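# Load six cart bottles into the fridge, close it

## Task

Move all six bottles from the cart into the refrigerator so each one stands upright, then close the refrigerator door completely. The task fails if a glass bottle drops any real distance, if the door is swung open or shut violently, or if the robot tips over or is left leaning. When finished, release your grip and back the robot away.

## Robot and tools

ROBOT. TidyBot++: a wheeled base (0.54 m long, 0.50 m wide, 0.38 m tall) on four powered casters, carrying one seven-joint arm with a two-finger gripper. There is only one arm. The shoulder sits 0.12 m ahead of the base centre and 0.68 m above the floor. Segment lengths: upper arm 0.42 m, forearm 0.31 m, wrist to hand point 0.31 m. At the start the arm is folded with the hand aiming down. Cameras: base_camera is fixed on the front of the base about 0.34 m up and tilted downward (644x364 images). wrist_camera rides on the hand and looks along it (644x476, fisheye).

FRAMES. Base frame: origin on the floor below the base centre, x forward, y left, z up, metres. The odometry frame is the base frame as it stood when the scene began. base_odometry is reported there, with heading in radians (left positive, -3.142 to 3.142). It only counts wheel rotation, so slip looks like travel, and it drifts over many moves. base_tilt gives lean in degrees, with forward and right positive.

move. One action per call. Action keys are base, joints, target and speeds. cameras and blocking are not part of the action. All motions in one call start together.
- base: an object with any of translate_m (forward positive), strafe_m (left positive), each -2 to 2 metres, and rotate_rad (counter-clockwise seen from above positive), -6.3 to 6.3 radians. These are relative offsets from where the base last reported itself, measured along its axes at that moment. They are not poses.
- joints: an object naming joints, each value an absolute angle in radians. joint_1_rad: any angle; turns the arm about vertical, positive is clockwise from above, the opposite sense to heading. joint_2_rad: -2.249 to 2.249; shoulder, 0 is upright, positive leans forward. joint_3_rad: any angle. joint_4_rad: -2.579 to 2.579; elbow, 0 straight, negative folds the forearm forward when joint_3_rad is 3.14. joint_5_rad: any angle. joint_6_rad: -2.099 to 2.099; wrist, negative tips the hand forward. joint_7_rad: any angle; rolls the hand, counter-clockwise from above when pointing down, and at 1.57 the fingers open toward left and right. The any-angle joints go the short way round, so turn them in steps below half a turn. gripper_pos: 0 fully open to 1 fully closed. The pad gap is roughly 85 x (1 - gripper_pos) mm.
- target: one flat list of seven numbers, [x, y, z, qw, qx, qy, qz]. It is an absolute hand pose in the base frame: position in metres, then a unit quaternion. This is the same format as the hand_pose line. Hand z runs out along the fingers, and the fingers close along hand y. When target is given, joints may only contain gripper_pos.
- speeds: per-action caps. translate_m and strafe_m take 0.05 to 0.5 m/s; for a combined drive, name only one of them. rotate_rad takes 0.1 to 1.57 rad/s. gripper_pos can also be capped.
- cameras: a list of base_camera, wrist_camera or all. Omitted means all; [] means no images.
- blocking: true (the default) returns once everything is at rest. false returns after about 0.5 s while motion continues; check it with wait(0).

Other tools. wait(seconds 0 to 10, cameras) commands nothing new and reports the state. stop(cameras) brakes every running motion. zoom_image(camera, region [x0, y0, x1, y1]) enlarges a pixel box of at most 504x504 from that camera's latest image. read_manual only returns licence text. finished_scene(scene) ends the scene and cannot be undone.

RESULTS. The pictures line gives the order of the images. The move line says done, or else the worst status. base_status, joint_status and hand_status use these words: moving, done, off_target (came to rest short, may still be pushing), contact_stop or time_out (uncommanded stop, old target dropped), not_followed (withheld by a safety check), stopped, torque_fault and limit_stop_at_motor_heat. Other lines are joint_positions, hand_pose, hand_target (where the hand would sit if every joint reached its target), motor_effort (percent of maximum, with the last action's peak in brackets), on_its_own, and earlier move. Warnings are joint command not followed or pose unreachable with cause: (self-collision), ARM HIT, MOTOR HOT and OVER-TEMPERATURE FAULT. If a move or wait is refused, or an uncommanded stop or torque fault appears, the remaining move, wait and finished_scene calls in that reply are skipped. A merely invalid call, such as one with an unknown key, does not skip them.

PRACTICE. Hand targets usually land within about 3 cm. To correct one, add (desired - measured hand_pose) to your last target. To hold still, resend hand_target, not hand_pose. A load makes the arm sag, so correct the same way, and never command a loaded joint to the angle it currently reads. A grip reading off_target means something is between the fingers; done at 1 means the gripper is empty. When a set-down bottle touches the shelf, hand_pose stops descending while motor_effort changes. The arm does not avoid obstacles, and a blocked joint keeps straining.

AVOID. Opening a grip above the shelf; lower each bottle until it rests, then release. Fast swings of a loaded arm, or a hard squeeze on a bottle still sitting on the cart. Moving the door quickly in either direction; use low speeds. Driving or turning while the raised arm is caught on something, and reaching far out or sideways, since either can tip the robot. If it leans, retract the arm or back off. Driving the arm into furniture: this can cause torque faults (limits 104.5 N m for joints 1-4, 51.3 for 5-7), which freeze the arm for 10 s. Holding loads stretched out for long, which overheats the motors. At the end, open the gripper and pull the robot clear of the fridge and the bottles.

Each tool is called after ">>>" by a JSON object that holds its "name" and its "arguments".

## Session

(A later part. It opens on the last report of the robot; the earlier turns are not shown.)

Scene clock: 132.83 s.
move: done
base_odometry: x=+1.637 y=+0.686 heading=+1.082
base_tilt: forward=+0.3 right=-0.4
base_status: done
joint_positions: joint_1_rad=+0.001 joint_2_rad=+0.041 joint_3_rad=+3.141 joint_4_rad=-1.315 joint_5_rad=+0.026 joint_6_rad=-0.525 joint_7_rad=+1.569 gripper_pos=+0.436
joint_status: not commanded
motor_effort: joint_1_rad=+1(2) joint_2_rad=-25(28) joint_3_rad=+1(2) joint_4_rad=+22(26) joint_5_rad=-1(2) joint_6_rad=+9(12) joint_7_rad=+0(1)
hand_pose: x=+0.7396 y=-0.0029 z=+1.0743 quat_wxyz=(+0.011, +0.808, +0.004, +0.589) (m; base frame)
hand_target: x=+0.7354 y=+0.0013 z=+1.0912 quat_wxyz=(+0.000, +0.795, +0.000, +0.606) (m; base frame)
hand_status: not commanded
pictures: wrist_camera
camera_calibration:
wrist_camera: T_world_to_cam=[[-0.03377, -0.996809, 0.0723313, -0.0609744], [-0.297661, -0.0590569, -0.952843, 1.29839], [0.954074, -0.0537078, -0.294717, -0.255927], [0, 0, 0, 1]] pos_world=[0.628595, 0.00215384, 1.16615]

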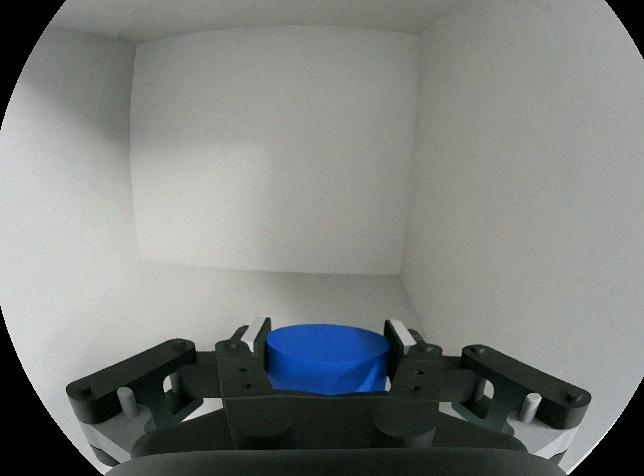

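>>> {"name": "move", "arguments": {"joints": {"joint_6_rad": 0.03}, "cameras": []}}

>>> {"name": "move", "arguments": {"joints": {"joint_2_rad": -0.01, "joint_4_rad": -1.577, "joint_6_rad": 0.047}}}

>>> {"name": "zoom_image", "arguments": {"camera": "wrist_camera", "region": [200, 250, 460, 450]}}

Scene clock: 138.97 s.
move: done
base_odometry: x=+1.637 y=+0.686 heading=+1.082
base_tilt: forward=+0.4 right=-0.4
base_status: not commanded
joint_positions: joint_1_rad=+0.001 joint_2_rad=+0.047 joint_3_rad=+3.141 joint_4_rad=-1.338 joint_5_rad=+0.026 joint_6_rad=-0.028 joint_7_rad=+1.569 gripper_pos=+0.436
joint_status: all done
motor_effort: joint_1_rad=+0(1) joint_2_rad=-28(31) joint_3_rad=+1(1) joint_4_rad=+25(27) joint_5_rad=+0(1) joint_6_rad=+11(13) joint_7_rad=+0(1)
hand_pose: x=+0.7552 y=+0.0009 z=+1.2092 quat_wxyz=(+0.009, +0.649, +0.007, +0.761) (m; base frame)
hand_target: x=+0.7362 y=+0.0013 z=+1.2534 quat_wxyz=(+0.000, +0.610, +0.000, +0.792) (m; base frame)
hand_status: not commanded
pictures: none
No camera images: "cameras" was empty.

Scene clock: 140.27 s.
move: off_target
base_odometry: x=+1.637 y=+0.686 heading=+1.082
base_tilt: forward=+0.3 right=-0.4
base_status: not commanded
joint_positions: joint_1_rad=+0.001 joint_2_rad=+0.031 joint_3_rad=+3.141 joint_4_rad=-1.582 joint_5_rad=+0.026 joint_6_rad=-0.005 joint_7_rad=+1.569 gripper_pos=+0.436
joint_status: joint_2_rad off_target (ended at +0.031, target -0.010); the others done
motor_effort: joint_1_rad=+0(1) joint_2_rad=-27(30) joint_3_rad=+1(1) joint_4_rad=+25(28) joint_5_rad=-1(1) joint_6_rad=+11(12) joint_7_rad=+0(1)
hand_pose: x=+0.7569 y=+0.0011 z=+1.0743 quat_wxyz=(+0.008, +0.724, +0.008, +0.690) (m; base frame)
hand_target: x=+0.7400 y=+0.0013 z=+1.1196 quat_wxyz=(+0.000, +0.689, +0.000, +0.725) (m; base frame)
hand_status: not commanded
pictures: base_camera, wrist_camera
camera_calibration:
wrist_camera: T_world_to_cam=[[-0.0385636, -0.997202, 0.0640321, -0.0439025], [-0.0394104, -0.0625121, -0.997266, 1.15605], [0.998479, -0.0409817, -0.0368894, -0.582797], [0, 0, 0, 1]] pos_world=[0.625778, 0.0046037, 1.13421]

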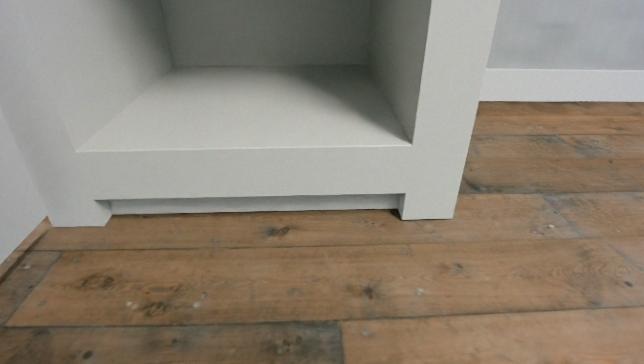

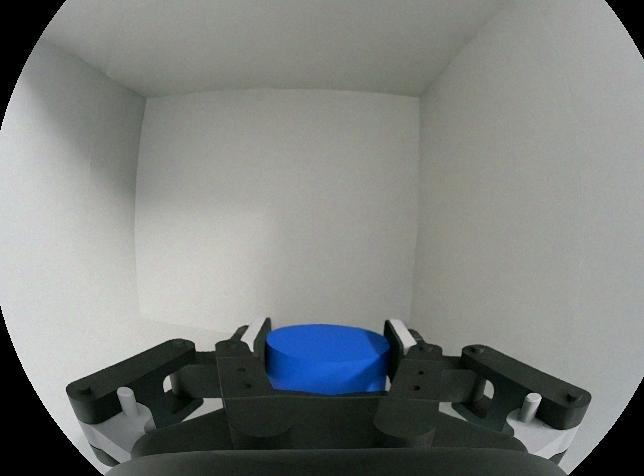

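Scaled by 1.938.

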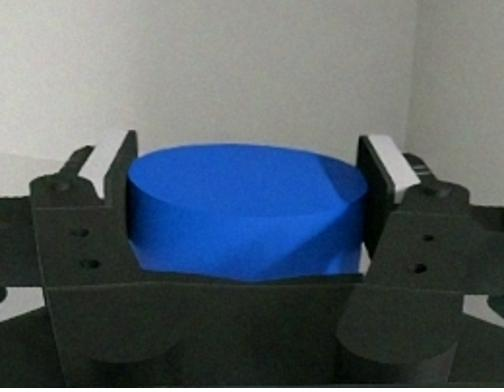

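>>> {"name": "move", "arguments": {"joints": {"joint_2_rad": -0.01, "joint_4_rad": -1.577, "joint_6_rad": 0.15}, "cameras": []}}

>>> {"name": "move", "arguments": {"joints": {"joint_4_rad": -1.627, "joint_6_rad": 0.10}}}

Scene clock: 144.37 s.
move: done
base_odometry: x=+1.637 y=+0.686 heading=+1.082
base_tilt: forward=+0.4 right=-0.4
base_status: not commanded
joint_positions: joint_1_rad=+0.001 joint_2_rad=+0.025 joint_3_rad=+3.141 joint_4_rad=-1.593 joint_5_rad=+0.026 joint_6_rad=+0.107 joint_7_rad=+1.569 gripper_pos=+0.436
joint_status: all done
motor_effort: joint_1_rad=+0(1) joint_2_rad=-27(30) joint_3_rad=+1(1) joint_4_rad=+26(28) joint_5_rad=+0(1) joint_6_rad=+11(13) joint_7_rad=+0(1)
hand_pose: x=+0.7541 y=+0.0020 z=+1.1067 quat_wxyz=(+0.008, +0.685, +0.009, +0.728) (m; base frame)
hand_target: x=+0.7368 y=+0.0013 z=+1.1514 quat_wxyz=(+0.000, +0.651, +0.000, +0.759) (m; base frame)
hand_status: not commanded
pictures: none
No camera images: "cameras" was empty.

Scene clock: 145.13 s.
move: done
base_odometry: x=+1.637 y=+0.686 heading=+1.082
base_tilt: forward=+0.4 right=-0.4
base_status: not commanded
joint_positions: joint_1_rad=+0.001 joint_2_rad=+0.024 joint_3_rad=+3.141 joint_4_rad=-1.643 joint_5_rad=+0.026 joint_6_rad=+0.104 joint_7_rad=+1.569 gripper_pos=+0.436
joint_status: all done
motor_effort: joint_1_rad=+0(1) joint_2_rad=-27(29) joint_3_rad=+1(1) joint_4_rad=+25(27) joint_5_rad=-1(1) joint_6_rad=+12(13) joint_7_rad=+0(1)
hand_pose: x=+0.7534 y=+0.0019 z=+1.0745 quat_wxyz=(+0.008, +0.704, +0.009, +0.710) (m; base frame)
hand_target: x=+0.7397 y=+0.0013 z=+1.1048 quat_wxyz=(+0.000, +0.688, +0.000, +0.726) (m; base frame)
hand_status: not commanded
pictures: base_camera, wrist_camera
camera_calibration:
wrist_camera: T_world_to_cam=[[-0.0392322, -0.997322, 0.0617243, -0.0401924], [0.0156163, -0.0623763, -0.997931, 1.11539], [0.999108, -0.0381871, 0.0180217, -0.638731], [0, 0, 0, 1]] pos_world=[0.619166, 0.00509776, 1.12707]

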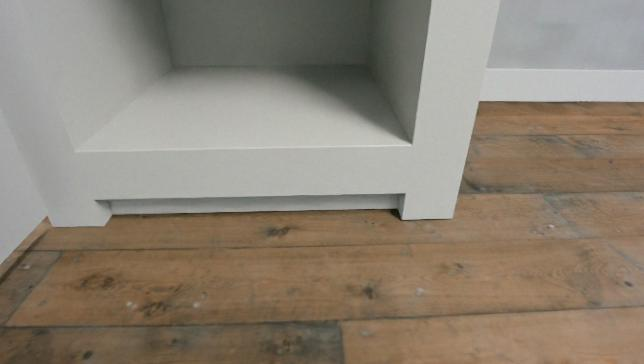

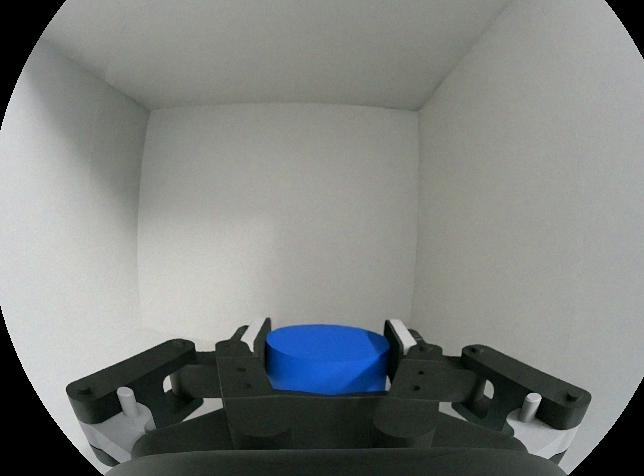

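>>> {"name": "move", "arguments": {"joints": {"joint_4_rad": -1.567, "joint_6_rad": 0.16}, "cameras": []}}

>>> {"name": "move", "arguments": {"base": {"translate_m": 0.32}, "speeds": {"translate_m": 0.15}}}

Scene clock: 148.27 s.
move: done
base_odometry: x=+1.637 y=+0.686 heading=+1.082
base_tilt: forward=+0.4 right=-0.4
base_status: not commanded
joint_positions: joint_1_rad=+0.001 joint_2_rad=+0.022 joint_3_rad=+3.141 joint_4_rad=-1.598 joint_5_rad=+0.026 joint_6_rad=+0.119 joint_7_rad=+1.569 gripper_pos=+0.436
joint_status: all done
motor_effort: joint_1_rad=+1(1) joint_2_rad=-27(29) joint_3_rad=+1(1) joint_4_rad=+26(27) joint_5_rad=+0(1) joint_6_rad=+12(13) joint_7_rad=+0(1)
hand_pose: x=+0.7526 y=+0.0021 z=+1.1088 quat_wxyz=(+0.008, +0.682, +0.009, +0.731) (m; base frame)
hand_target: x=+0.7357 y=+0.0013 z=+1.1607 quat_wxyz=(+0.000, +0.643, +0.000, +0.766) (m; base frame)
hand_status: not commanded
pictures: none
No camera images: "cameras" was empty.

Scene clock: 151.00 s.
move: done
base_odometry: x=+1.787 y=+0.969 heading=+1.083
base_tilt: forward=+0.4 right=-0.4
base_status: done
joint_positions: joint_1_rad=+0.001 joint_2_rad=+0.006 joint_3_rad=+3.141 joint_4_rad=-1.603 joint_5_rad=+0.026 joint_6_rad=+0.119 joint_7_rad=+1.569 gripper_pos=+0.436
joint_status: not commanded
motor_effort: joint_1_rad=+1(2) joint_2_rad=-25(29) joint_3_rad=+1(3) joint_4_rad=+27(34) joint_5_rad=-1(1) joint_6_rad=+13(17) joint_7_rad=+0(1)
hand_pose: x=+0.7459 y=+0.0022 z=+1.1157 quat_wxyz=(+0.008, +0.678, +0.009, +0.735) (m; base frame)
hand_target: x=+0.7357 y=+0.0013 z=+1.1607 quat_wxyz=(+0.000, +0.643, +0.000, +0.766) (m; base frame)
hand_status: not commanded
pictures: base_camera, wrist_camera
camera_calibration:
wrist_camera: T_world_to_cam=[[-0.0430912, -0.997344, 0.0587159, -0.036559], [0.0886036, -0.0623539, -0.994113, 1.09795], [0.995134, -0.0376351, 0.0910552, -0.710568], [0, 0, 0, 1]] pos_world=[0.608253, 0.0052573, 1.15834]

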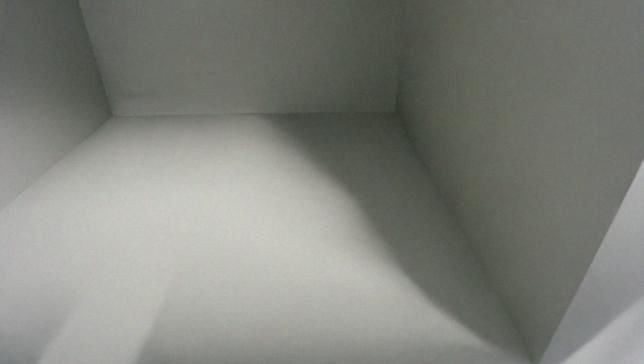

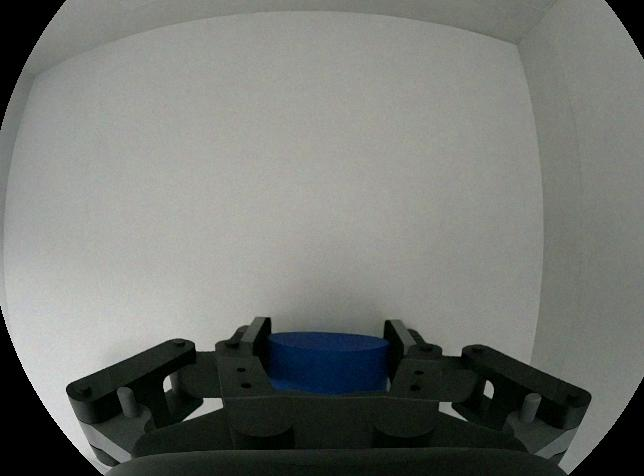

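>>> {"name": "move", "arguments": {"base": {"translate_m": -0.03}, "speeds": {"translate_m": 0.1}, "cameras": ["wrist_camera"]}}

>>> {"name": "zoom_image", "arguments": {"camera": "wrist_camera", "region": [200, 250, 460, 450]}}

Scene clock: 156.43 s.
move: done
base_odometry: x=+1.773 y=+0.942 heading=+1.083
base_tilt: forward=+0.4 right=-0.4
base_status: done
joint_positions: joint_1_rad=+0.001 joint_2_rad=+0.011 joint_3_rad=+3.141 joint_4_rad=-1.600 joint_5_rad=+0.026 joint_6_rad=+0.119 joint_7_rad=+1.569 gripper_pos=+0.436
joint_status: not commanded
motor_effort: joint_1_rad=+0(2) joint_2_rad=-28(29) joint_3_rad=+1(2) joint_4_rad=+25(27) joint_5_rad=+0(1) joint_6_rad=+11(12) joint_7_rad=+0(1)
hand_pose: x=+0.7482 y=+0.0021 z=+1.1143 quat_wxyz=(+0.008, +0.679, +0.009, +0.734) (m; base frame)
hand_target: x=+0.7357 y=+0.0013 z=+1.1607 quat_wxyz=(+0.000, +0.643, +0.000, +0.766) (m; base frame)
hand_status: not commanded
pictures: wrist_camera
camera_calibration:
wrist_camera: T_world_to_cam=[[-0.0430796, -0.99734, 0.0588044, -0.036562], [0.0864677, -0.0623602, -0.994301, 1.09817], [0.995323, -0.0377494, 0.0889241, -0.710451], [0, 0, 0, 1]] pos_world=[0.610597, 0.00519812, 1.15724]

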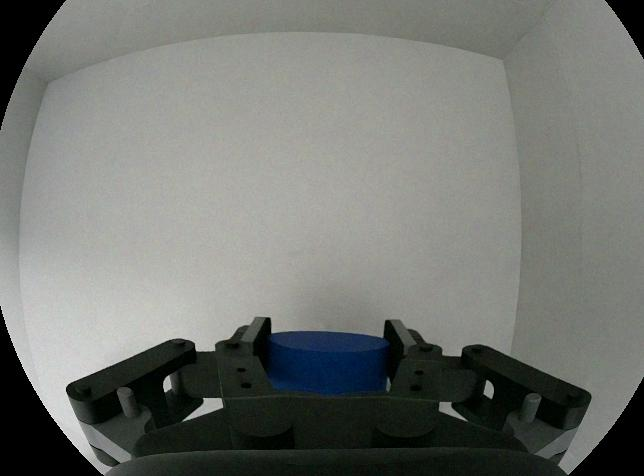

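Scaled by 1.938.

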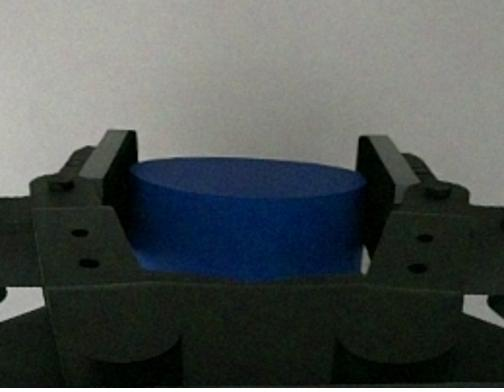

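>>> {"name": "move", "arguments": {"joints": {"joint_6_rad": 0.29}, "cameras": []}}

>>> {"name": "move", "arguments": {"joints": {"joint_4_rad": -1.707, "joint_6_rad": 0.43}, "cameras": ["wrist_camera"]}}

>>> {"name": "zoom_image", "arguments": {"camera": "wrist_camera", "region": [200, 250, 460, 450]}}

Scene clock: 160.77 s.
move: done
base_odometry: x=+1.773 y=+0.943 heading=+1.083
base_tilt: forward=+0.4 right=-0.4
base_status: not commanded
joint_positions: joint_1_rad=+0.001 joint_2_rad=+0.013 joint_3_rad=+3.141 joint_4_rad=-1.590 joint_5_rad=+0.026 joint_6_rad=+0.253 joint_7_rad=+1.569 gripper_pos=+0.436
joint_status: all done
motor_effort: joint_1_rad=+0(1) joint_2_rad=-27(29) joint_3_rad=+1(1) joint_4_rad=+25(28) joint_5_rad=-1(1) joint_6_rad=+11(13) joint_7_rad=+0(1)
hand_pose: x=+0.7424 y=+0.0031 z=+1.1605 quat_wxyz=(+0.007, +0.625, +0.010, +0.781) (m; base frame)
hand_target: x=+0.7262 y=+0.0013 z=+1.2000 quat_wxyz=(+0.000, +0.592, +0.000, +0.806) (m; base frame)
hand_status: not commanded
pictures: none
No camera images: "cameras" was empty.

Scene clock: 162.07 s.
move: done
base_odometry: x=+1.773 y=+0.943 heading=+1.083
base_tilt: forward=+0.3 right=-0.4
base_status: not commanded
joint_positions: joint_1_rad=+0.001 joint_2_rad=+0.013 joint_3_rad=+3.141 joint_4_rad=-1.722 joint_5_rad=+0.026 joint_6_rad=+0.368 joint_7_rad=+1.569 gripper_pos=+0.436
joint_status: all done
motor_effort: joint_1_rad=-1(1) joint_2_rad=-27(28) joint_3_rad=+1(1) joint_4_rad=+26(27) joint_5_rad=-1(1) joint_6_rad=+11(12) joint_7_rad=+0(1)
hand_pose: x=+0.7394 y=+0.0040 z=+1.1143 quat_wxyz=(+0.006, +0.631, +0.010, +0.775) (m; base frame)
hand_target: x=+0.7237 y=+0.0013 z=+1.1561 quat_wxyz=(+0.000, +0.592, +0.000, +0.806) (m; base frame)
hand_status: not commanded
pictures: wrist_camera
camera_calibration:
wrist_camera: T_world_to_cam=[[-0.0437409, -0.99765, 0.0527391, -0.0277607], [0.210595, -0.060811, -0.97568, 0.986435], [0.976594, -0.0315706, 0.21276, -0.825826], [0, 0, 0, 1]] pos_world=[0.597544, 0.00621882, 1.13961]

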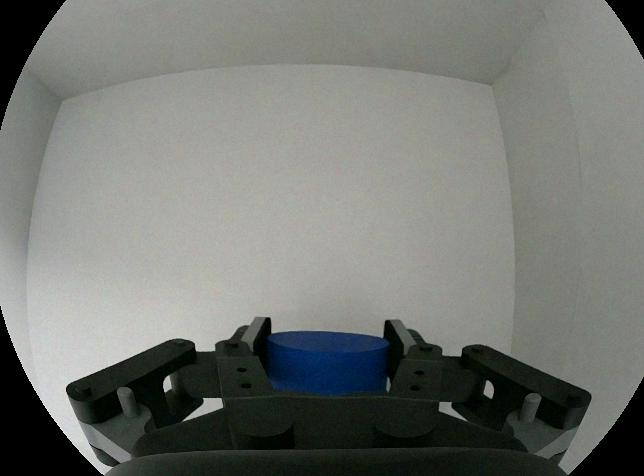

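Scaled by 1.938.

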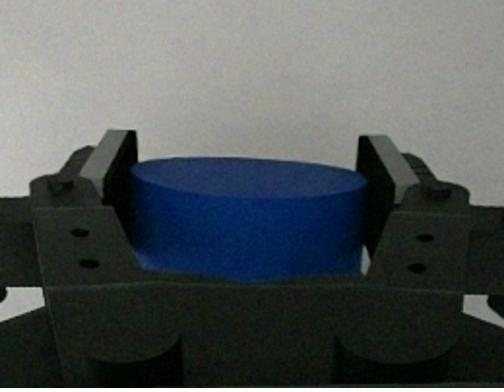

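>>> {"name": "move", "arguments": {"joints": {"joint_4_rad": -1.807, "joint_6_rad": 0.53}, "cameras": ["wrist_camera"]}}

>>> {"name": "move", "arguments": {"joints": {"joint_4_rad": -1.842, "joint_6_rad": 0.565}, "cameras": ["wrist_camera"]}}

Scene clock: 166.23 s.
move: done
base_odometry: x=+1.773 y=+0.943 heading=+1.083
base_tilt: forward=+0.4 right=-0.4
base_status: not commanded
joint_positions: joint_1_rad=+0.001 joint_2_rad=+0.013 joint_3_rad=+3.141 joint_4_rad=-1.821 joint_5_rad=+0.026 joint_6_rad=+0.469 joint_7_rad=+1.569 gripper_pos=+0.436
joint_status: all done
motor_effort: joint_1_rad=+0(1) joint_2_rad=-26(27) joint_3_rad=+1(1) joint_4_rad=+24(27) joint_5_rad=-1(1) joint_6_rad=+11(13) joint_7_rad=+0(1)
hand_pose: x=+0.7327 y=+0.0048 z=+1.0841 quat_wxyz=(+0.005, +0.631, +0.011, +0.776) (m; base frame)
hand_target: x=+0.7182 y=+0.0013 z=+1.1252 quat_wxyz=(+0.000, +0.592, +0.000, +0.806) (m; base frame)
hand_status: not commanded
pictures: wrist_camera
camera_calibration:
wrist_camera: T_world_to_cam=[[-0.0412863, -0.997786, 0.0521442, -0.0268818], [0.211875, -0.0597449, -0.975469, 0.957287], [0.976424, -0.0292254, 0.213873, -0.813926], [0, 0, 0, 1]] pos_world=[0.590802, 0.00658342, 1.10928]

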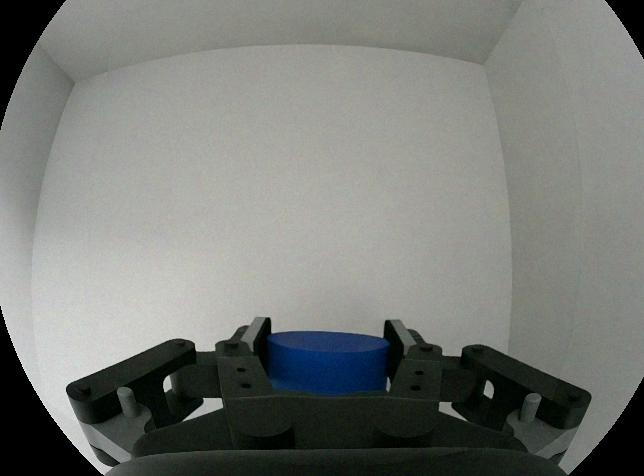

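Scene clock: 166.90 s.
move: done
base_odometry: x=+1.773 y=+0.943 heading=+1.083
base_tilt: forward=+0.4 right=-0.4
base_status: not commanded
joint_positions: joint_1_rad=+0.001 joint_2_rad=+0.013 joint_3_rad=+3.141 joint_4_rad=-1.854 joint_5_rad=+0.026 joint_6_rad=+0.508 joint_7_rad=+1.569 gripper_pos=+0.436
joint_status: all done
motor_effort: joint_1_rad=+0(1) joint_2_rad=-26(27) joint_3_rad=+1(1) joint_4_rad=+25(26) joint_5_rad=-1(1) joint_6_rad=+11(12) joint_7_rad=+1(1)
hand_pose: x=+0.7295 y=+0.0050 z=+1.0760 quat_wxyz=(+0.004, +0.629, +0.011, +0.778) (m; base frame)
hand_target: x=+0.7155 y=+0.0013 z=+1.1145 quat_wxyz=(+0.000, +0.592, +0.000, +0.806) (m; base frame)
hand_status: not commanded
pictures: wrist_camera
camera_calibration:
wrist_camera: T_world_to_cam=[[-0.0406452, -0.997839, 0.0516213, -0.0262257], [0.217873, -0.0592718, -0.974176, 0.944368], [0.97513, -0.0283487, 0.219812, -0.81448], [0, 0, 0, 1]] pos_world=[0.587406, 0.00671595, 1.10037]

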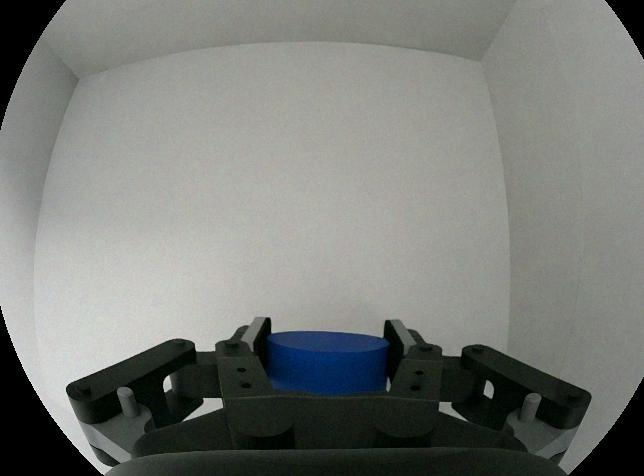

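>>> {"name": "move", "arguments": {"joints": {"joint_4_rad": -1.877, "joint_6_rad": 0.6}, "cameras": []}}

>>> {"name": "move", "arguments": {"joints": {"joint_4_rad": -1.912, "joint_6_rad": 0.635}, "cameras": ["wrist_camera"]}}

>>> {"name": "zoom_image", "arguments": {"camera": "wrist_camera", "region": [200, 250, 460, 450]}}

Scene clock: 169.43 s.
move: done
base_odometry: x=+1.773 y=+0.943 heading=+1.083
base_tilt: forward=+0.4 right=-0.4
base_status: not commanded
joint_positions: joint_1_rad=+0.001 joint_2_rad=+0.013 joint_3_rad=+3.141 joint_4_rad=-1.880 joint_5_rad=+0.026 joint_6_rad=+0.551 joint_7_rad=+1.569 gripper_pos=+0.436
joint_status: all done
motor_effort: joint_1_rad=+0(1) joint_2_rad=-25(26) joint_3_rad=+1(1) joint_4_rad=+24(25) joint_5_rad=-1(2) joint_6_rad=+11(12) joint_7_rad=+0(1)
hand_pose: x=+0.7259 y=+0.0053 z=+1.0735 quat_wxyz=(+0.004, +0.622, +0.011, +0.783) (m; base frame)
hand_target: x=+0.7125 y=+0.0013 z=+1.1039 quat_wxyz=(+0.000, +0.592, +0.000, +0.806) (m; base frame)
hand_status: not commanded
pictures: none
No camera images: "cameras" was empty.

Scene clock: 170.10 s.
move: done
base_odometry: x=+1.773 y=+0.943 heading=+1.083
base_tilt: forward=+0.4 right=-0.4
base_status: not commanded
joint_positions: joint_1_rad=+0.001 joint_2_rad=+0.013 joint_3_rad=+3.141 joint_4_rad=-1.902 joint_5_rad=+0.026 joint_6_rad=+0.596 joint_7_rad=+1.569 gripper_pos=+0.436
joint_status: all done
motor_effort: joint_1_rad=-1(2) joint_2_rad=-23(25) joint_3_rad=+0(1) joint_4_rad=+20(24) joint_5_rad=+0(1) joint_6_rad=+9(12) joint_7_rad=-1(1)
hand_pose: x=+0.7217 y=+0.0056 z=+1.0739 quat_wxyz=(+0.003, +0.613, +0.011, +0.790) (m; base frame)
hand_target: x=+0.7091 y=+0.0013 z=+1.0934 quat_wxyz=(+0.000, +0.592, +0.000, +0.806) (m; base frame)
hand_status: not commanded
pictures: wrist_camera
camera_calibration:
wrist_camera: T_world_to_cam=[[-0.040557, -0.997961, 0.0492904, -0.0234038], [0.256979, -0.0580897, -0.96467, 0.905538], [0.965566, -0.0264575, 0.258811, -0.841427], [0, 0, 0, 1]] pos_world=[0.5788, 0.00698427, 1.09247]

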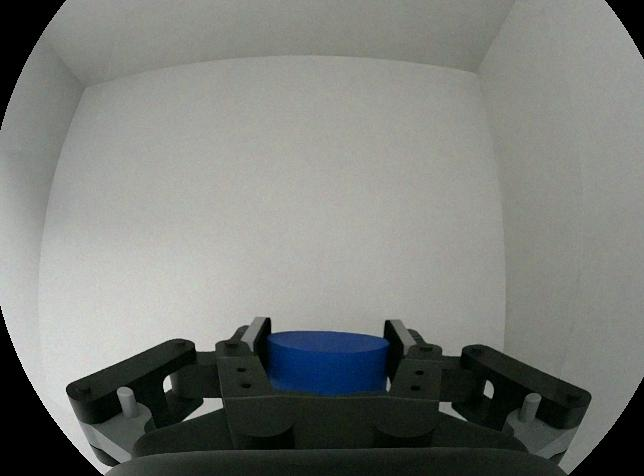

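Scaled by 1.938.

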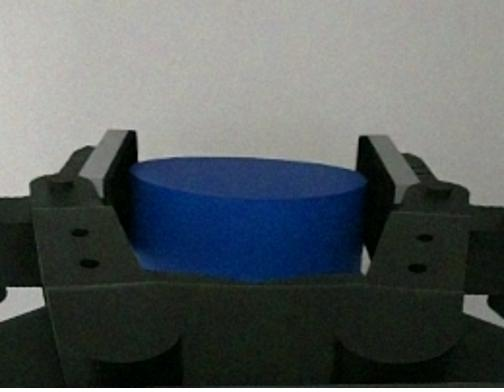

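>>> {"name": "move", "arguments": {"joints": {"gripper_pos": 0.3}, "cameras": ["wrist_camera"]}}

>>> {"name": "zoom_image", "arguments": {"camera": "wrist_camera", "region": [200, 250, 460, 450]}}

Scene clock: 172.50 s.
move: done
base_odometry: x=+1.773 y=+0.943 heading=+1.083
base_tilt: forward=+0.4 right=-0.4
base_status: not commanded
joint_positions: joint_1_rad=+0.001 joint_2_rad=+0.011 joint_3_rad=+3.141 joint_4_rad=-1.902 joint_5_rad=+0.026 joint_6_rad=+0.598 joint_7_rad=+1.569 gripper_pos=+0.300
joint_status: all done
motor_effort: joint_1_rad=+0(2) joint_2_rad=-22(23) joint_3_rad=+1(2) joint_4_rad=+20(22) joint_5_rad=-1(2) joint_6_rad=+8(9) joint_7_rad=+1(1)
hand_pose: x=+0.7208 y=+0.0057 z=+1.0756 quat_wxyz=(+0.003, +0.611, +0.012, +0.791) (m; base frame)
hand_target: x=+0.7091 y=+0.0013 z=+1.0934 quat_wxyz=(+0.000, +0.592, +0.000, +0.806) (m; base frame)
hand_status: not commanded
pictures: wrist_camera
camera_calibration:
wrist_camera: T_world_to_cam=[[-0.0406398, -0.997966, 0.04912, -0.0232331], [0.260676, -0.0580478, -0.96368, 0.903698], [0.964571, -0.0263593, 0.262505, -0.844266], [0, 0, 0, 1]] pos_world=[0.577838, 0.00701766, 1.09364]

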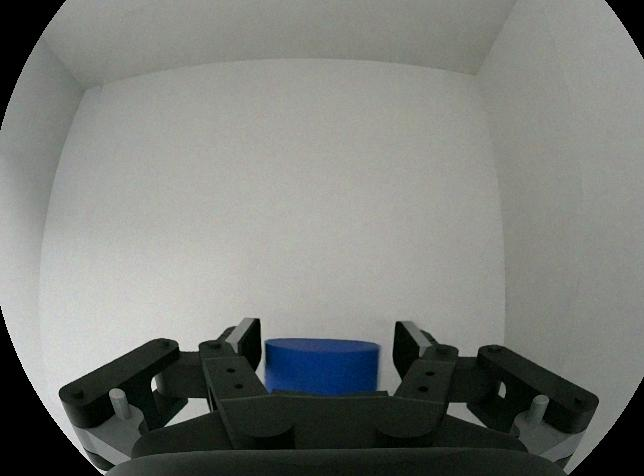

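Scaled by 1.938.

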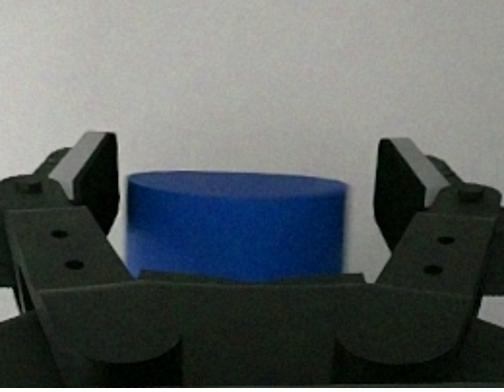

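>>> {"name": "move", "arguments": {"base": {"translate_m": -0.2}, "speeds": {"translate_m": 0.15}, "cameras": ["wrist_camera"]}}

Scene clock: 175.70 s.
move: done
base_odometry: x=+1.679 y=+0.766 heading=+1.083
base_tilt: forward=+0.3 right=-0.4
base_status: done
joint_positions: joint_1_rad=+0.001 joint_2_rad=-0.001 joint_3_rad=+3.141 joint_4_rad=-1.903 joint_5_rad=+0.026 joint_6_rad=+0.598 joint_7_rad=+1.569 gripper_pos=+0.300
joint_status: not commanded
motor_effort: joint_1_rad=+1(1) joint_2_rad=-22(26) joint_3_rad=+1(2) joint_4_rad=+21(21) joint_5_rad=+0(1) joint_6_rad=+8(9) joint_7_rad=+1(1)
hand_pose: x=+0.7160 y=+0.0057 z=+1.0827 quat_wxyz=(+0.003, +0.606, +0.011, +0.795) (m; base frame)
hand_target: x=+0.7091 y=+0.0013 z=+1.0934 quat_wxyz=(+0.000, +0.592, +0.000, +0.806) (m; base frame)
hand_status: not commanded
pictures: wrist_camera
camera_calibration:
wrist_camera: T_world_to_cam=[[-0.0412191, -0.997966, 0.0486368, -0.0228329], [0.272253, -0.0580544, -0.960473, 0.900042], [0.961343, -0.0263483, 0.274092, -0.85171], [0, 0, 0, 1]] pos_world=[0.572805, 0.00702389, 1.09902]

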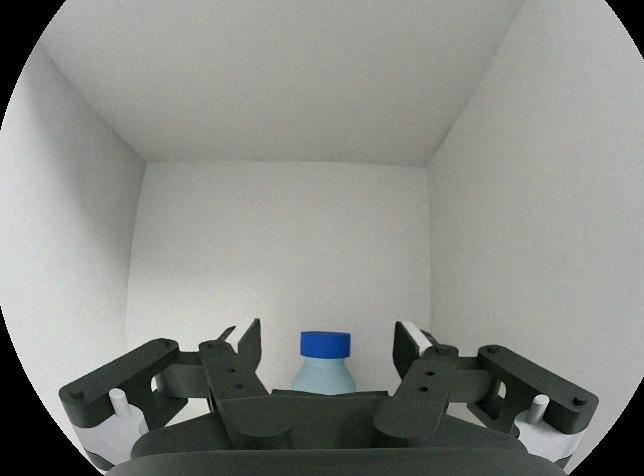

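>>> {"name": "move", "arguments": {"base": {"translate_m": -0.5}, "speeds": {"translate_m": 0.35}, "cameras": ["wrist_camera"]}}

>>> {"name": "move", "arguments": {"base": {"translate_m": -0.949, "strafe_m": 0.702, "rotate_rad": -1.753}, "speeds": {"translate_m": 0.45, "rotate_rad": 0.8}, "joints": {"joint_1_rad": 0, "joint_2_rad": 0.111, "joint_3_rad": 3.1416, "joint_4_rad": -1.68, "joint_5_rad": 0, "joint_6_rad": -0.061, "joint_7_rad": 1.57, "gripper_pos": 0.3}}}

>>> {"name": "zoom_image", "arguments": {"camera": "wrist_camera", "region": [200, 100, 460, 300]}}

Scene clock: 191.27 s.
move: done
base_odometry: x=+1.445 y=+0.324 heading=+1.084
base_tilt: forward=+0.4 right=-0.4
base_status: done
joint_positions: joint_1_rad=+0.001 joint_2_rad=-0.004 joint_3_rad=+3.141 joint_4_rad=-1.903 joint_5_rad=+0.026 joint_6_rad=+0.599 joint_7_rad=+1.569 gripper_pos=+0.300
joint_status: not commanded
motor_effort: joint_1_rad=+0(1) joint_2_rad=-21(25) joint_3_rad=+1(1) joint_4_rad=+21(22) joint_5_rad=+0(1) joint_6_rad=+9(9) joint_7_rad=-1(1)
hand_pose: x=+0.7147 y=+0.0057 z=+1.0845 quat_wxyz=(+0.003, +0.605, +0.011, +0.796) (m; base frame)
hand_target: x=+0.7091 y=+0.0013 z=+1.0934 quat_wxyz=(+0.000, +0.592, +0.000, +0.806) (m; base frame)
hand_status: not commanded
pictures: wrist_camera
camera_calibration:
wrist_camera: T_world_to_cam=[[-0.0413636, -0.997966, 0.048503, -0.0227188], [0.275345, -0.0580503, -0.959591, 0.898929], [0.960455, -0.0263372, 0.277186, -0.853693], [0, 0, 0, 1]] pos_world=[0.571478, 0.00702667, 1.10034]

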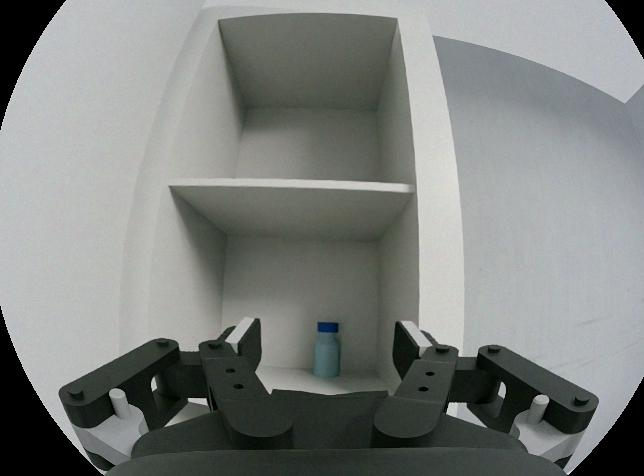

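Scene clock: 195.07 s.
move: done
base_odometry: x=+0.380 y=-0.187 heading=-0.669
base_tilt: forward=+0.4 right=-0.4
base_status: done
joint_positions: joint_1_rad=+0.002 joint_2_rad=+0.120 joint_3_rad=+3.146 joint_4_rad=-1.698 joint_5_rad=+0.026 joint_6_rad=-0.010 joint_7_rad=+1.569 gripper_pos=+0.300
joint_status: all done
motor_effort: joint_1_rad=+0(4) joint_2_rad=-26(31) joint_3_rad=+1(3) joint_4_rad=+21(23) joint_5_rad=+0(2) joint_6_rad=+8(9) joint_7_rad=+1(2)
hand_pose: x=+0.7754 y=-0.0027 z=+0.9434 quat_wxyz=(+0.009, +0.792, +0.007, +0.611) (m; base frame)
hand_target: x=+0.7715 y=+0.0013 z=+0.9449 quat_wxyz=(+0.000, +0.799, +0.000, +0.601) (m; base frame)
hand_status: not commanded
pictures: base_camera, wrist_camera
camera_calibration:
wrist_camera: T_world_to_cam=[[-0.0303079, -0.997005, 0.071149, -0.0516189], [-0.246383, -0.0615335, -0.967217, 1.15808], [0.968699, -0.0468442, -0.24378, -0.388024], [0, 0, 0, 1]] pos_world=[0.659645, 0.00161978, 1.0292]

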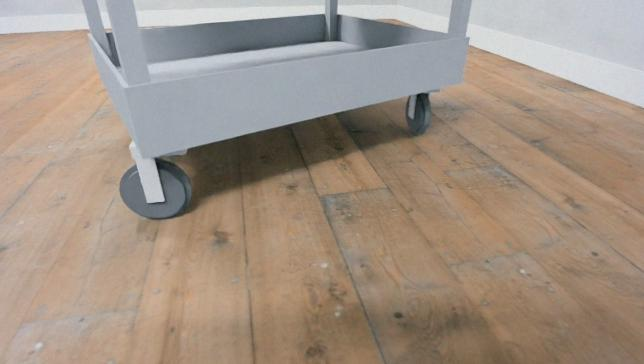

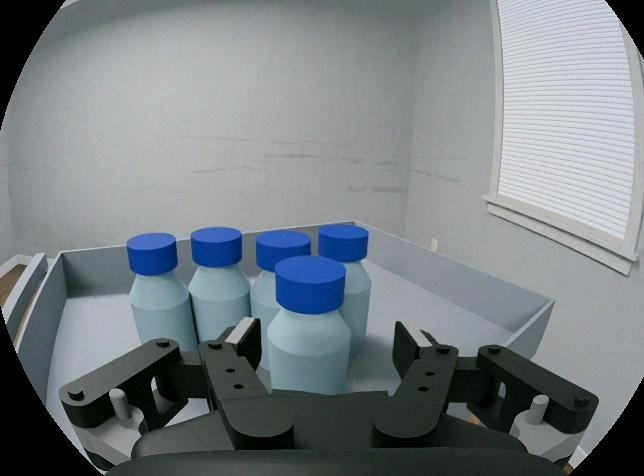

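Scaled by 1.938.

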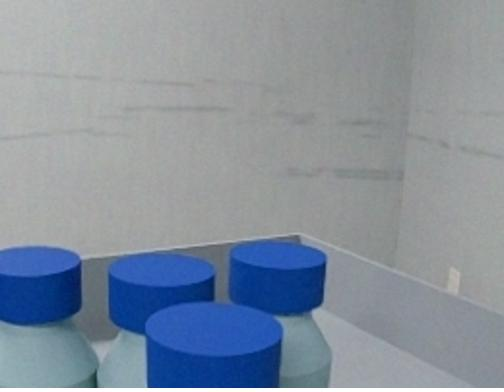

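>>> {"name": "move", "arguments": {"base": {"translate_m": 0.065, "strafe_m": 0.012}, "speeds": {"translate_m": 0.12}, "joints": {"joint_6_rad": -0.14, "joint_4_rad": -1.66}, "cameras": ["wrist_camera"]}}

>>> {"name": "zoom_image", "arguments": {"camera": "wrist_camera", "region": [200, 200, 460, 400]}}

Scene clock: 198.63 s.
move: done
base_odometry: x=+0.439 y=-0.218 heading=-0.670
base_tilt: forward=+0.4 right=-0.4
base_status: done
joint_positions: joint_1_rad=+0.002 joint_2_rad=+0.120 joint_3_rad=+3.146 joint_4_rad=-1.675 joint_5_rad=+0.026 joint_6_rad=-0.098 joint_7_rad=+1.569 gripper_pos=+0.300
joint_status: all done
motor_effort: joint_1_rad=+0(1) joint_2_rad=-26(30) joint_3_rad=+1(1) joint_4_rad=+21(23) joint_5_rad=-1(1) joint_6_rad=+8(9) joint_7_rad=+0(1)
hand_pose: x=+0.7710 y=-0.0033 z=+0.9309 quat_wxyz=(+0.010, +0.811, +0.006, +0.584) (m; base frame)
hand_target: x=+0.7672 y=+0.0013 z=+0.9336 quat_wxyz=(+0.000, +0.817, +0.000, +0.577) (m; base frame)
hand_status: not commanded
pictures: wrist_camera
camera_calibration:
wrist_camera: T_world_to_cam=[[-0.0278177, -0.996931, 0.0731759, -0.0553541], [-0.309285, -0.0610283, -0.949009, 1.17646], [0.950562, -0.0490315, -0.306638, -0.314395], [0, 0, 0, 1]] pos_world=[0.661173, 0.00119766, 1.02411]

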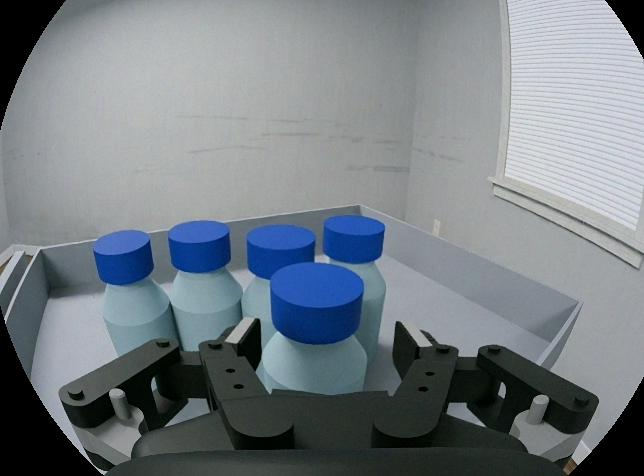

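Scaled by 1.938.

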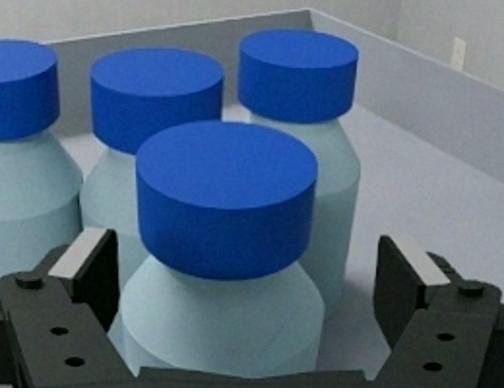

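>>> {"name": "move", "arguments": {"base": {"translate_m": 0.056, "strafe_m": 0.005}, "speeds": {"translate_m": 0.1}, "cameras": ["wrist_camera"]}}

>>> {"name": "move", "arguments": {"joints": {"gripper_pos": 0.6}, "cameras": ["wrist_camera"]}}

Scene clock: 202.30 s.
move: done
base_odometry: x=+0.486 y=-0.249 heading=-0.669
base_tilt: forward=+0.4 right=-0.4
base_status: done
joint_positions: joint_1_rad=+0.002 joint_2_rad=+0.120 joint_3_rad=+3.146 joint_4_rad=-1.675 joint_5_rad=+0.026 joint_6_rad=-0.098 joint_7_rad=+1.569 gripper_pos=+0.300
joint_status: not commanded
motor_effort: joint_1_rad=+0(1) joint_2_rad=-26(30) joint_3_rad=+1(2) joint_4_rad=+20(22) joint_5_rad=-1(1) joint_6_rad=+8(9) joint_7_rad=+0(1)
hand_pose: x=+0.7712 y=-0.0033 z=+0.9313 quat_wxyz=(+0.010, +0.811, +0.006, +0.585) (m; base frame)
hand_target: x=+0.7672 y=+0.0013 z=+0.9336 quat_wxyz=(+0.000, +0.817, +0.000, +0.577) (m; base frame)
hand_status: not commanded
pictures: wrist_camera
camera_calibration:
wrist_camera: T_world_to_cam=[[-0.0278667, -0.996931, 0.0731616, -0.0553288], [-0.308644, -0.0610327, -0.949218, 1.17658], [0.950769, -0.0490325, -0.305996, -0.315173], [0, 0, 0, 1]] pos_world=[0.661261, 0.00119745, 1.02444]

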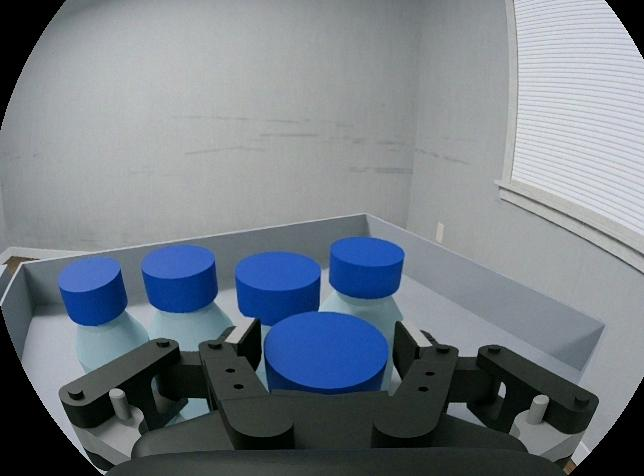

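Scene clock: 203.00 s.
move: off_target
base_odometry: x=+0.486 y=-0.249 heading=-0.669
base_tilt: forward=+0.4 right=-0.4
base_status: not commanded
joint_positions: joint_1_rad=+0.002 joint_2_rad=+0.120 joint_3_rad=+3.146 joint_4_rad=-1.674 joint_5_rad=+0.026 joint_6_rad=-0.098 joint_7_rad=+1.569 gripper_pos=+0.438
joint_status: gripper_pos off_target (ended at +0.438, target +0.600)
motor_effort: joint_1_rad=+1(2) joint_2_rad=-25(27) joint_3_rad=+1(3) joint_4_rad=+21(23) joint_5_rad=-1(1) joint_6_rad=+8(9) joint_7_rad=+0(1)
hand_pose: x=+0.7712 y=-0.0031 z=+0.9317 quat_wxyz=(+0.010, +0.811, +0.007, +0.585) (m; base frame)
hand_target: x=+0.7672 y=+0.0013 z=+0.9336 quat_wxyz=(+0.000, +0.817, +0.000, +0.577) (m; base frame)
hand_status: not commanded
pictures: wrist_camera
camera_calibration:
wrist_camera: T_world_to_cam=[[-0.0275291, -0.996944, 0.0731058, -0.0553292], [-0.308152, -0.0611082, -0.949372, 1.17672], [0.950939, -0.0486631, -0.305529, -0.315646], [0, 0, 0, 1]] pos_world=[0.661244, 0.00138661, 1.02475]

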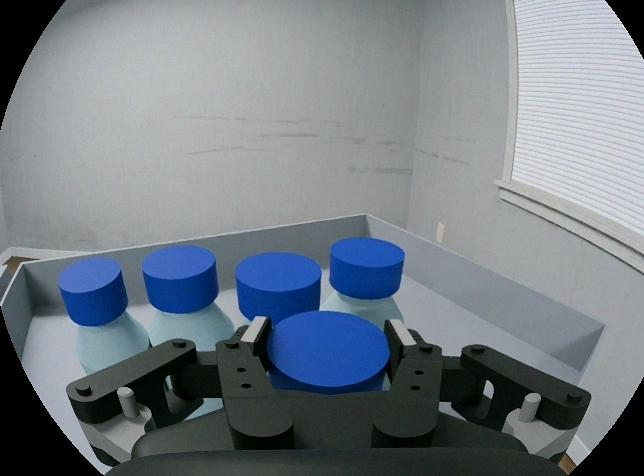

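>>> {"name": "move", "arguments": {"joints": {"joint_2_rad": 0.106, "joint_4_rad": -0.976, "joint_6_rad": -0.826}, "cameras": []}}

>>> {"name": "move", "arguments": {"base": {"translate_m": -0.25}, "speeds": {"translate_m": 0.3}, "cameras": []}}

>>> {"name": "move", "arguments": {"base": {"translate_m": 0.637, "strafe_m": 1.093, "rotate_rad": 1.752}, "speeds": {"translate_m": 0.3, "rotate_rad": 0.42}}}

Scene clock: 212.47 s.
move: done
base_odometry: x=+0.486 y=-0.249 heading=-0.669
base_tilt: forward=+0.4 right=-0.4
base_status: not commanded
joint_positions: joint_1_rad=+0.002 joint_2_rad=+0.138 joint_3_rad=+3.146 joint_4_rad=-1.015 joint_5_rad=+0.026 joint_6_rad=-0.791 joint_7_rad=+1.569 gripper_pos=+0.438
joint_status: all done
motor_effort: joint_1_rad=+0(2) joint_2_rad=-30(35) joint_3_rad=+1(2) joint_4_rad=+24(27) joint_5_rad=+0(1) joint_6_rad=+11(12) joint_7_rad=+0(1)
hand_pose: x=+0.7540 y=-0.0078 z=+1.1126 quat_wxyz=(+0.014, +0.826, -0.001, +0.563) (m; base frame)
hand_target: x=+0.7348 y=+0.0014 z=+1.1448 quat_wxyz=(+0.000, +0.816, +0.000, +0.578) (m; base frame)
hand_status: not commanded
pictures: none
No camera images: "cameras" was empty.

Scene clock: 214.20 s.
move: done
base_odometry: x=+0.290 y=-0.093 heading=-0.669
base_tilt: forward=+0.4 right=-0.4
base_status: done
joint_positions: joint_1_rad=+0.002 joint_2_rad=+0.135 joint_3_rad=+3.145 joint_4_rad=-1.012 joint_5_rad=+0.026 joint_6_rad=-0.798 joint_7_rad=+1.569 gripper_pos=+0.438
joint_status: not commanded
motor_effort: joint_1_rad=+0(2) joint_2_rad=-30(35) joint_3_rad=+1(2) joint_4_rad=+24(25) joint_5_rad=-1(1) joint_6_rad=+11(12) joint_7_rad=+0(1)
hand_pose: x=+0.7518 y=-0.0076 z=+1.1144 quat_wxyz=(+0.014, +0.826, -0.001, +0.563) (m; base frame)
hand_target: x=+0.7348 y=+0.0014 z=+1.1448 quat_wxyz=(+0.000, +0.816, +0.000, +0.578) (m; base frame)
hand_status: not commanded
pictures: none
No camera images: "cameras" was empty.

Scene clock: 219.40 s.
move: done
base_odometry: x=+1.468 y=+0.369 heading=+1.083
base_tilt: forward=+0.4 right=-0.4
base_status: done
joint_positions: joint_1_rad=+0.005 joint_2_rad=+0.137 joint_3_rad=+3.145 joint_4_rad=-1.012 joint_5_rad=+0.026 joint_6_rad=-0.798 joint_7_rad=+1.569 gripper_pos=+0.438
joint_status: not commanded
motor_effort: joint_1_rad=+0(6) joint_2_rad=-30(34) joint_3_rad=+1(4) joint_4_rad=+24(25) joint_5_rad=+0(3) joint_6_rad=+11(12) joint_7_rad=+0(1)
hand_pose: x=+0.7528 y=-0.0097 z=+1.1128 quat_wxyz=(+0.015, +0.827, -0.002, +0.562) (m; base frame)
hand_target: x=+0.7348 y=+0.0014 z=+1.1448 quat_wxyz=(+0.000, +0.816, +0.000, +0.578) (m; base frame)
hand_status: not commanded
pictures: base_camera, wrist_camera
camera_calibration:
wrist_camera: T_world_to_cam=[[-0.0439616, -0.996376, 0.0728123, -0.0629926], [-0.361038, -0.0521121, -0.931094, 1.36221], [0.931514, -0.0672204, -0.357439, -0.170938], [0, 0, 0, 1]] pos_world=[0.64827, -0.00326736, 1.21183]

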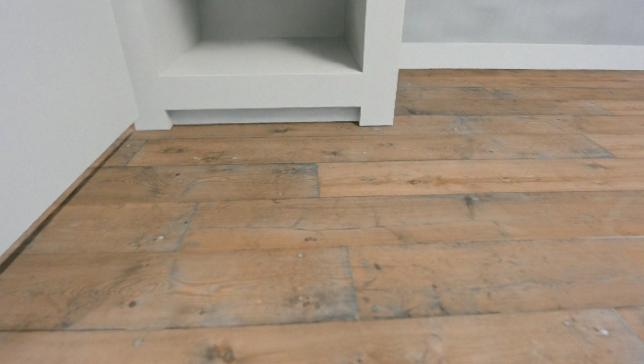

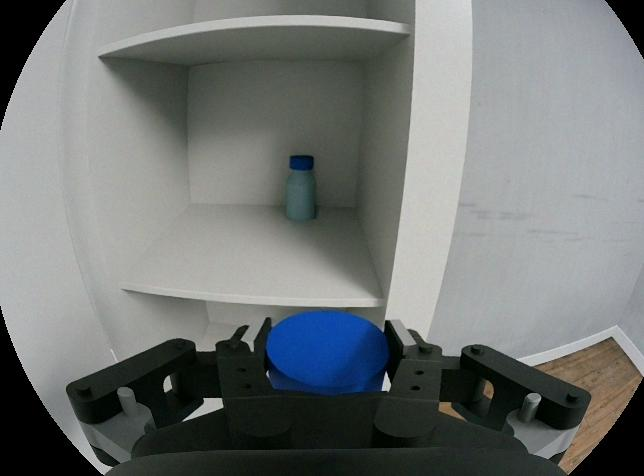

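>>> {"name": "move", "arguments": {"base": {"strafe_m": 0.065}, "joints": {"joint_1_rad": -0.17}, "cameras": ["wrist_camera"]}}

Scene clock: 231.50 s.
move: done
base_odometry: x=+1.410 y=+0.399 heading=+1.083
base_tilt: forward=+0.4 right=-0.4
base_status: done
joint_positions: joint_1_rad=-0.171 joint_2_rad=+0.137 joint_3_rad=+3.138 joint_4_rad=-1.012 joint_5_rad=+0.022 joint_6_rad=-0.799 joint_7_rad=+1.569 gripper_pos=+0.438
joint_status: all done
motor_effort: joint_1_rad=+0(6) joint_2_rad=-31(33) joint_3_rad=+1(5) joint_4_rad=+24(25) joint_5_rad=+0(2) joint_6_rad=+11(11) joint_7_rad=+0(1)
hand_pose: x=+0.7438 y=+0.1064 z=+1.1128 quat_wxyz=(-0.039, +0.824, +0.073, +0.561) (m; base frame)
hand_target: x=+0.7257 y=+0.1055 z=+1.1448 quat_wxyz=(-0.049, +0.813, +0.069, +0.576) (m; base frame)
hand_status: not commanded
pictures: wrist_camera
camera_calibration:
wrist_camera: T_world_to_cam=[[0.139974, -0.987746, 0.0690279, -0.0812291], [-0.346101, -0.114125, -0.93123, 1.36062], [0.927697, 0.106458, -0.357834, -0.169922], [0, 0, 0, 1]] pos_world=[0.639919, 0.0931363, 1.21186]

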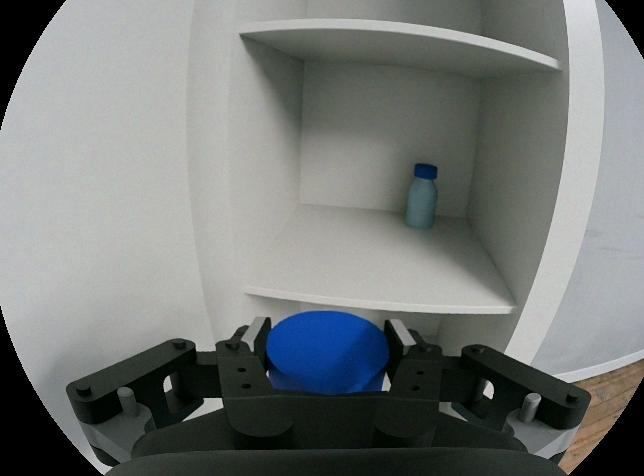

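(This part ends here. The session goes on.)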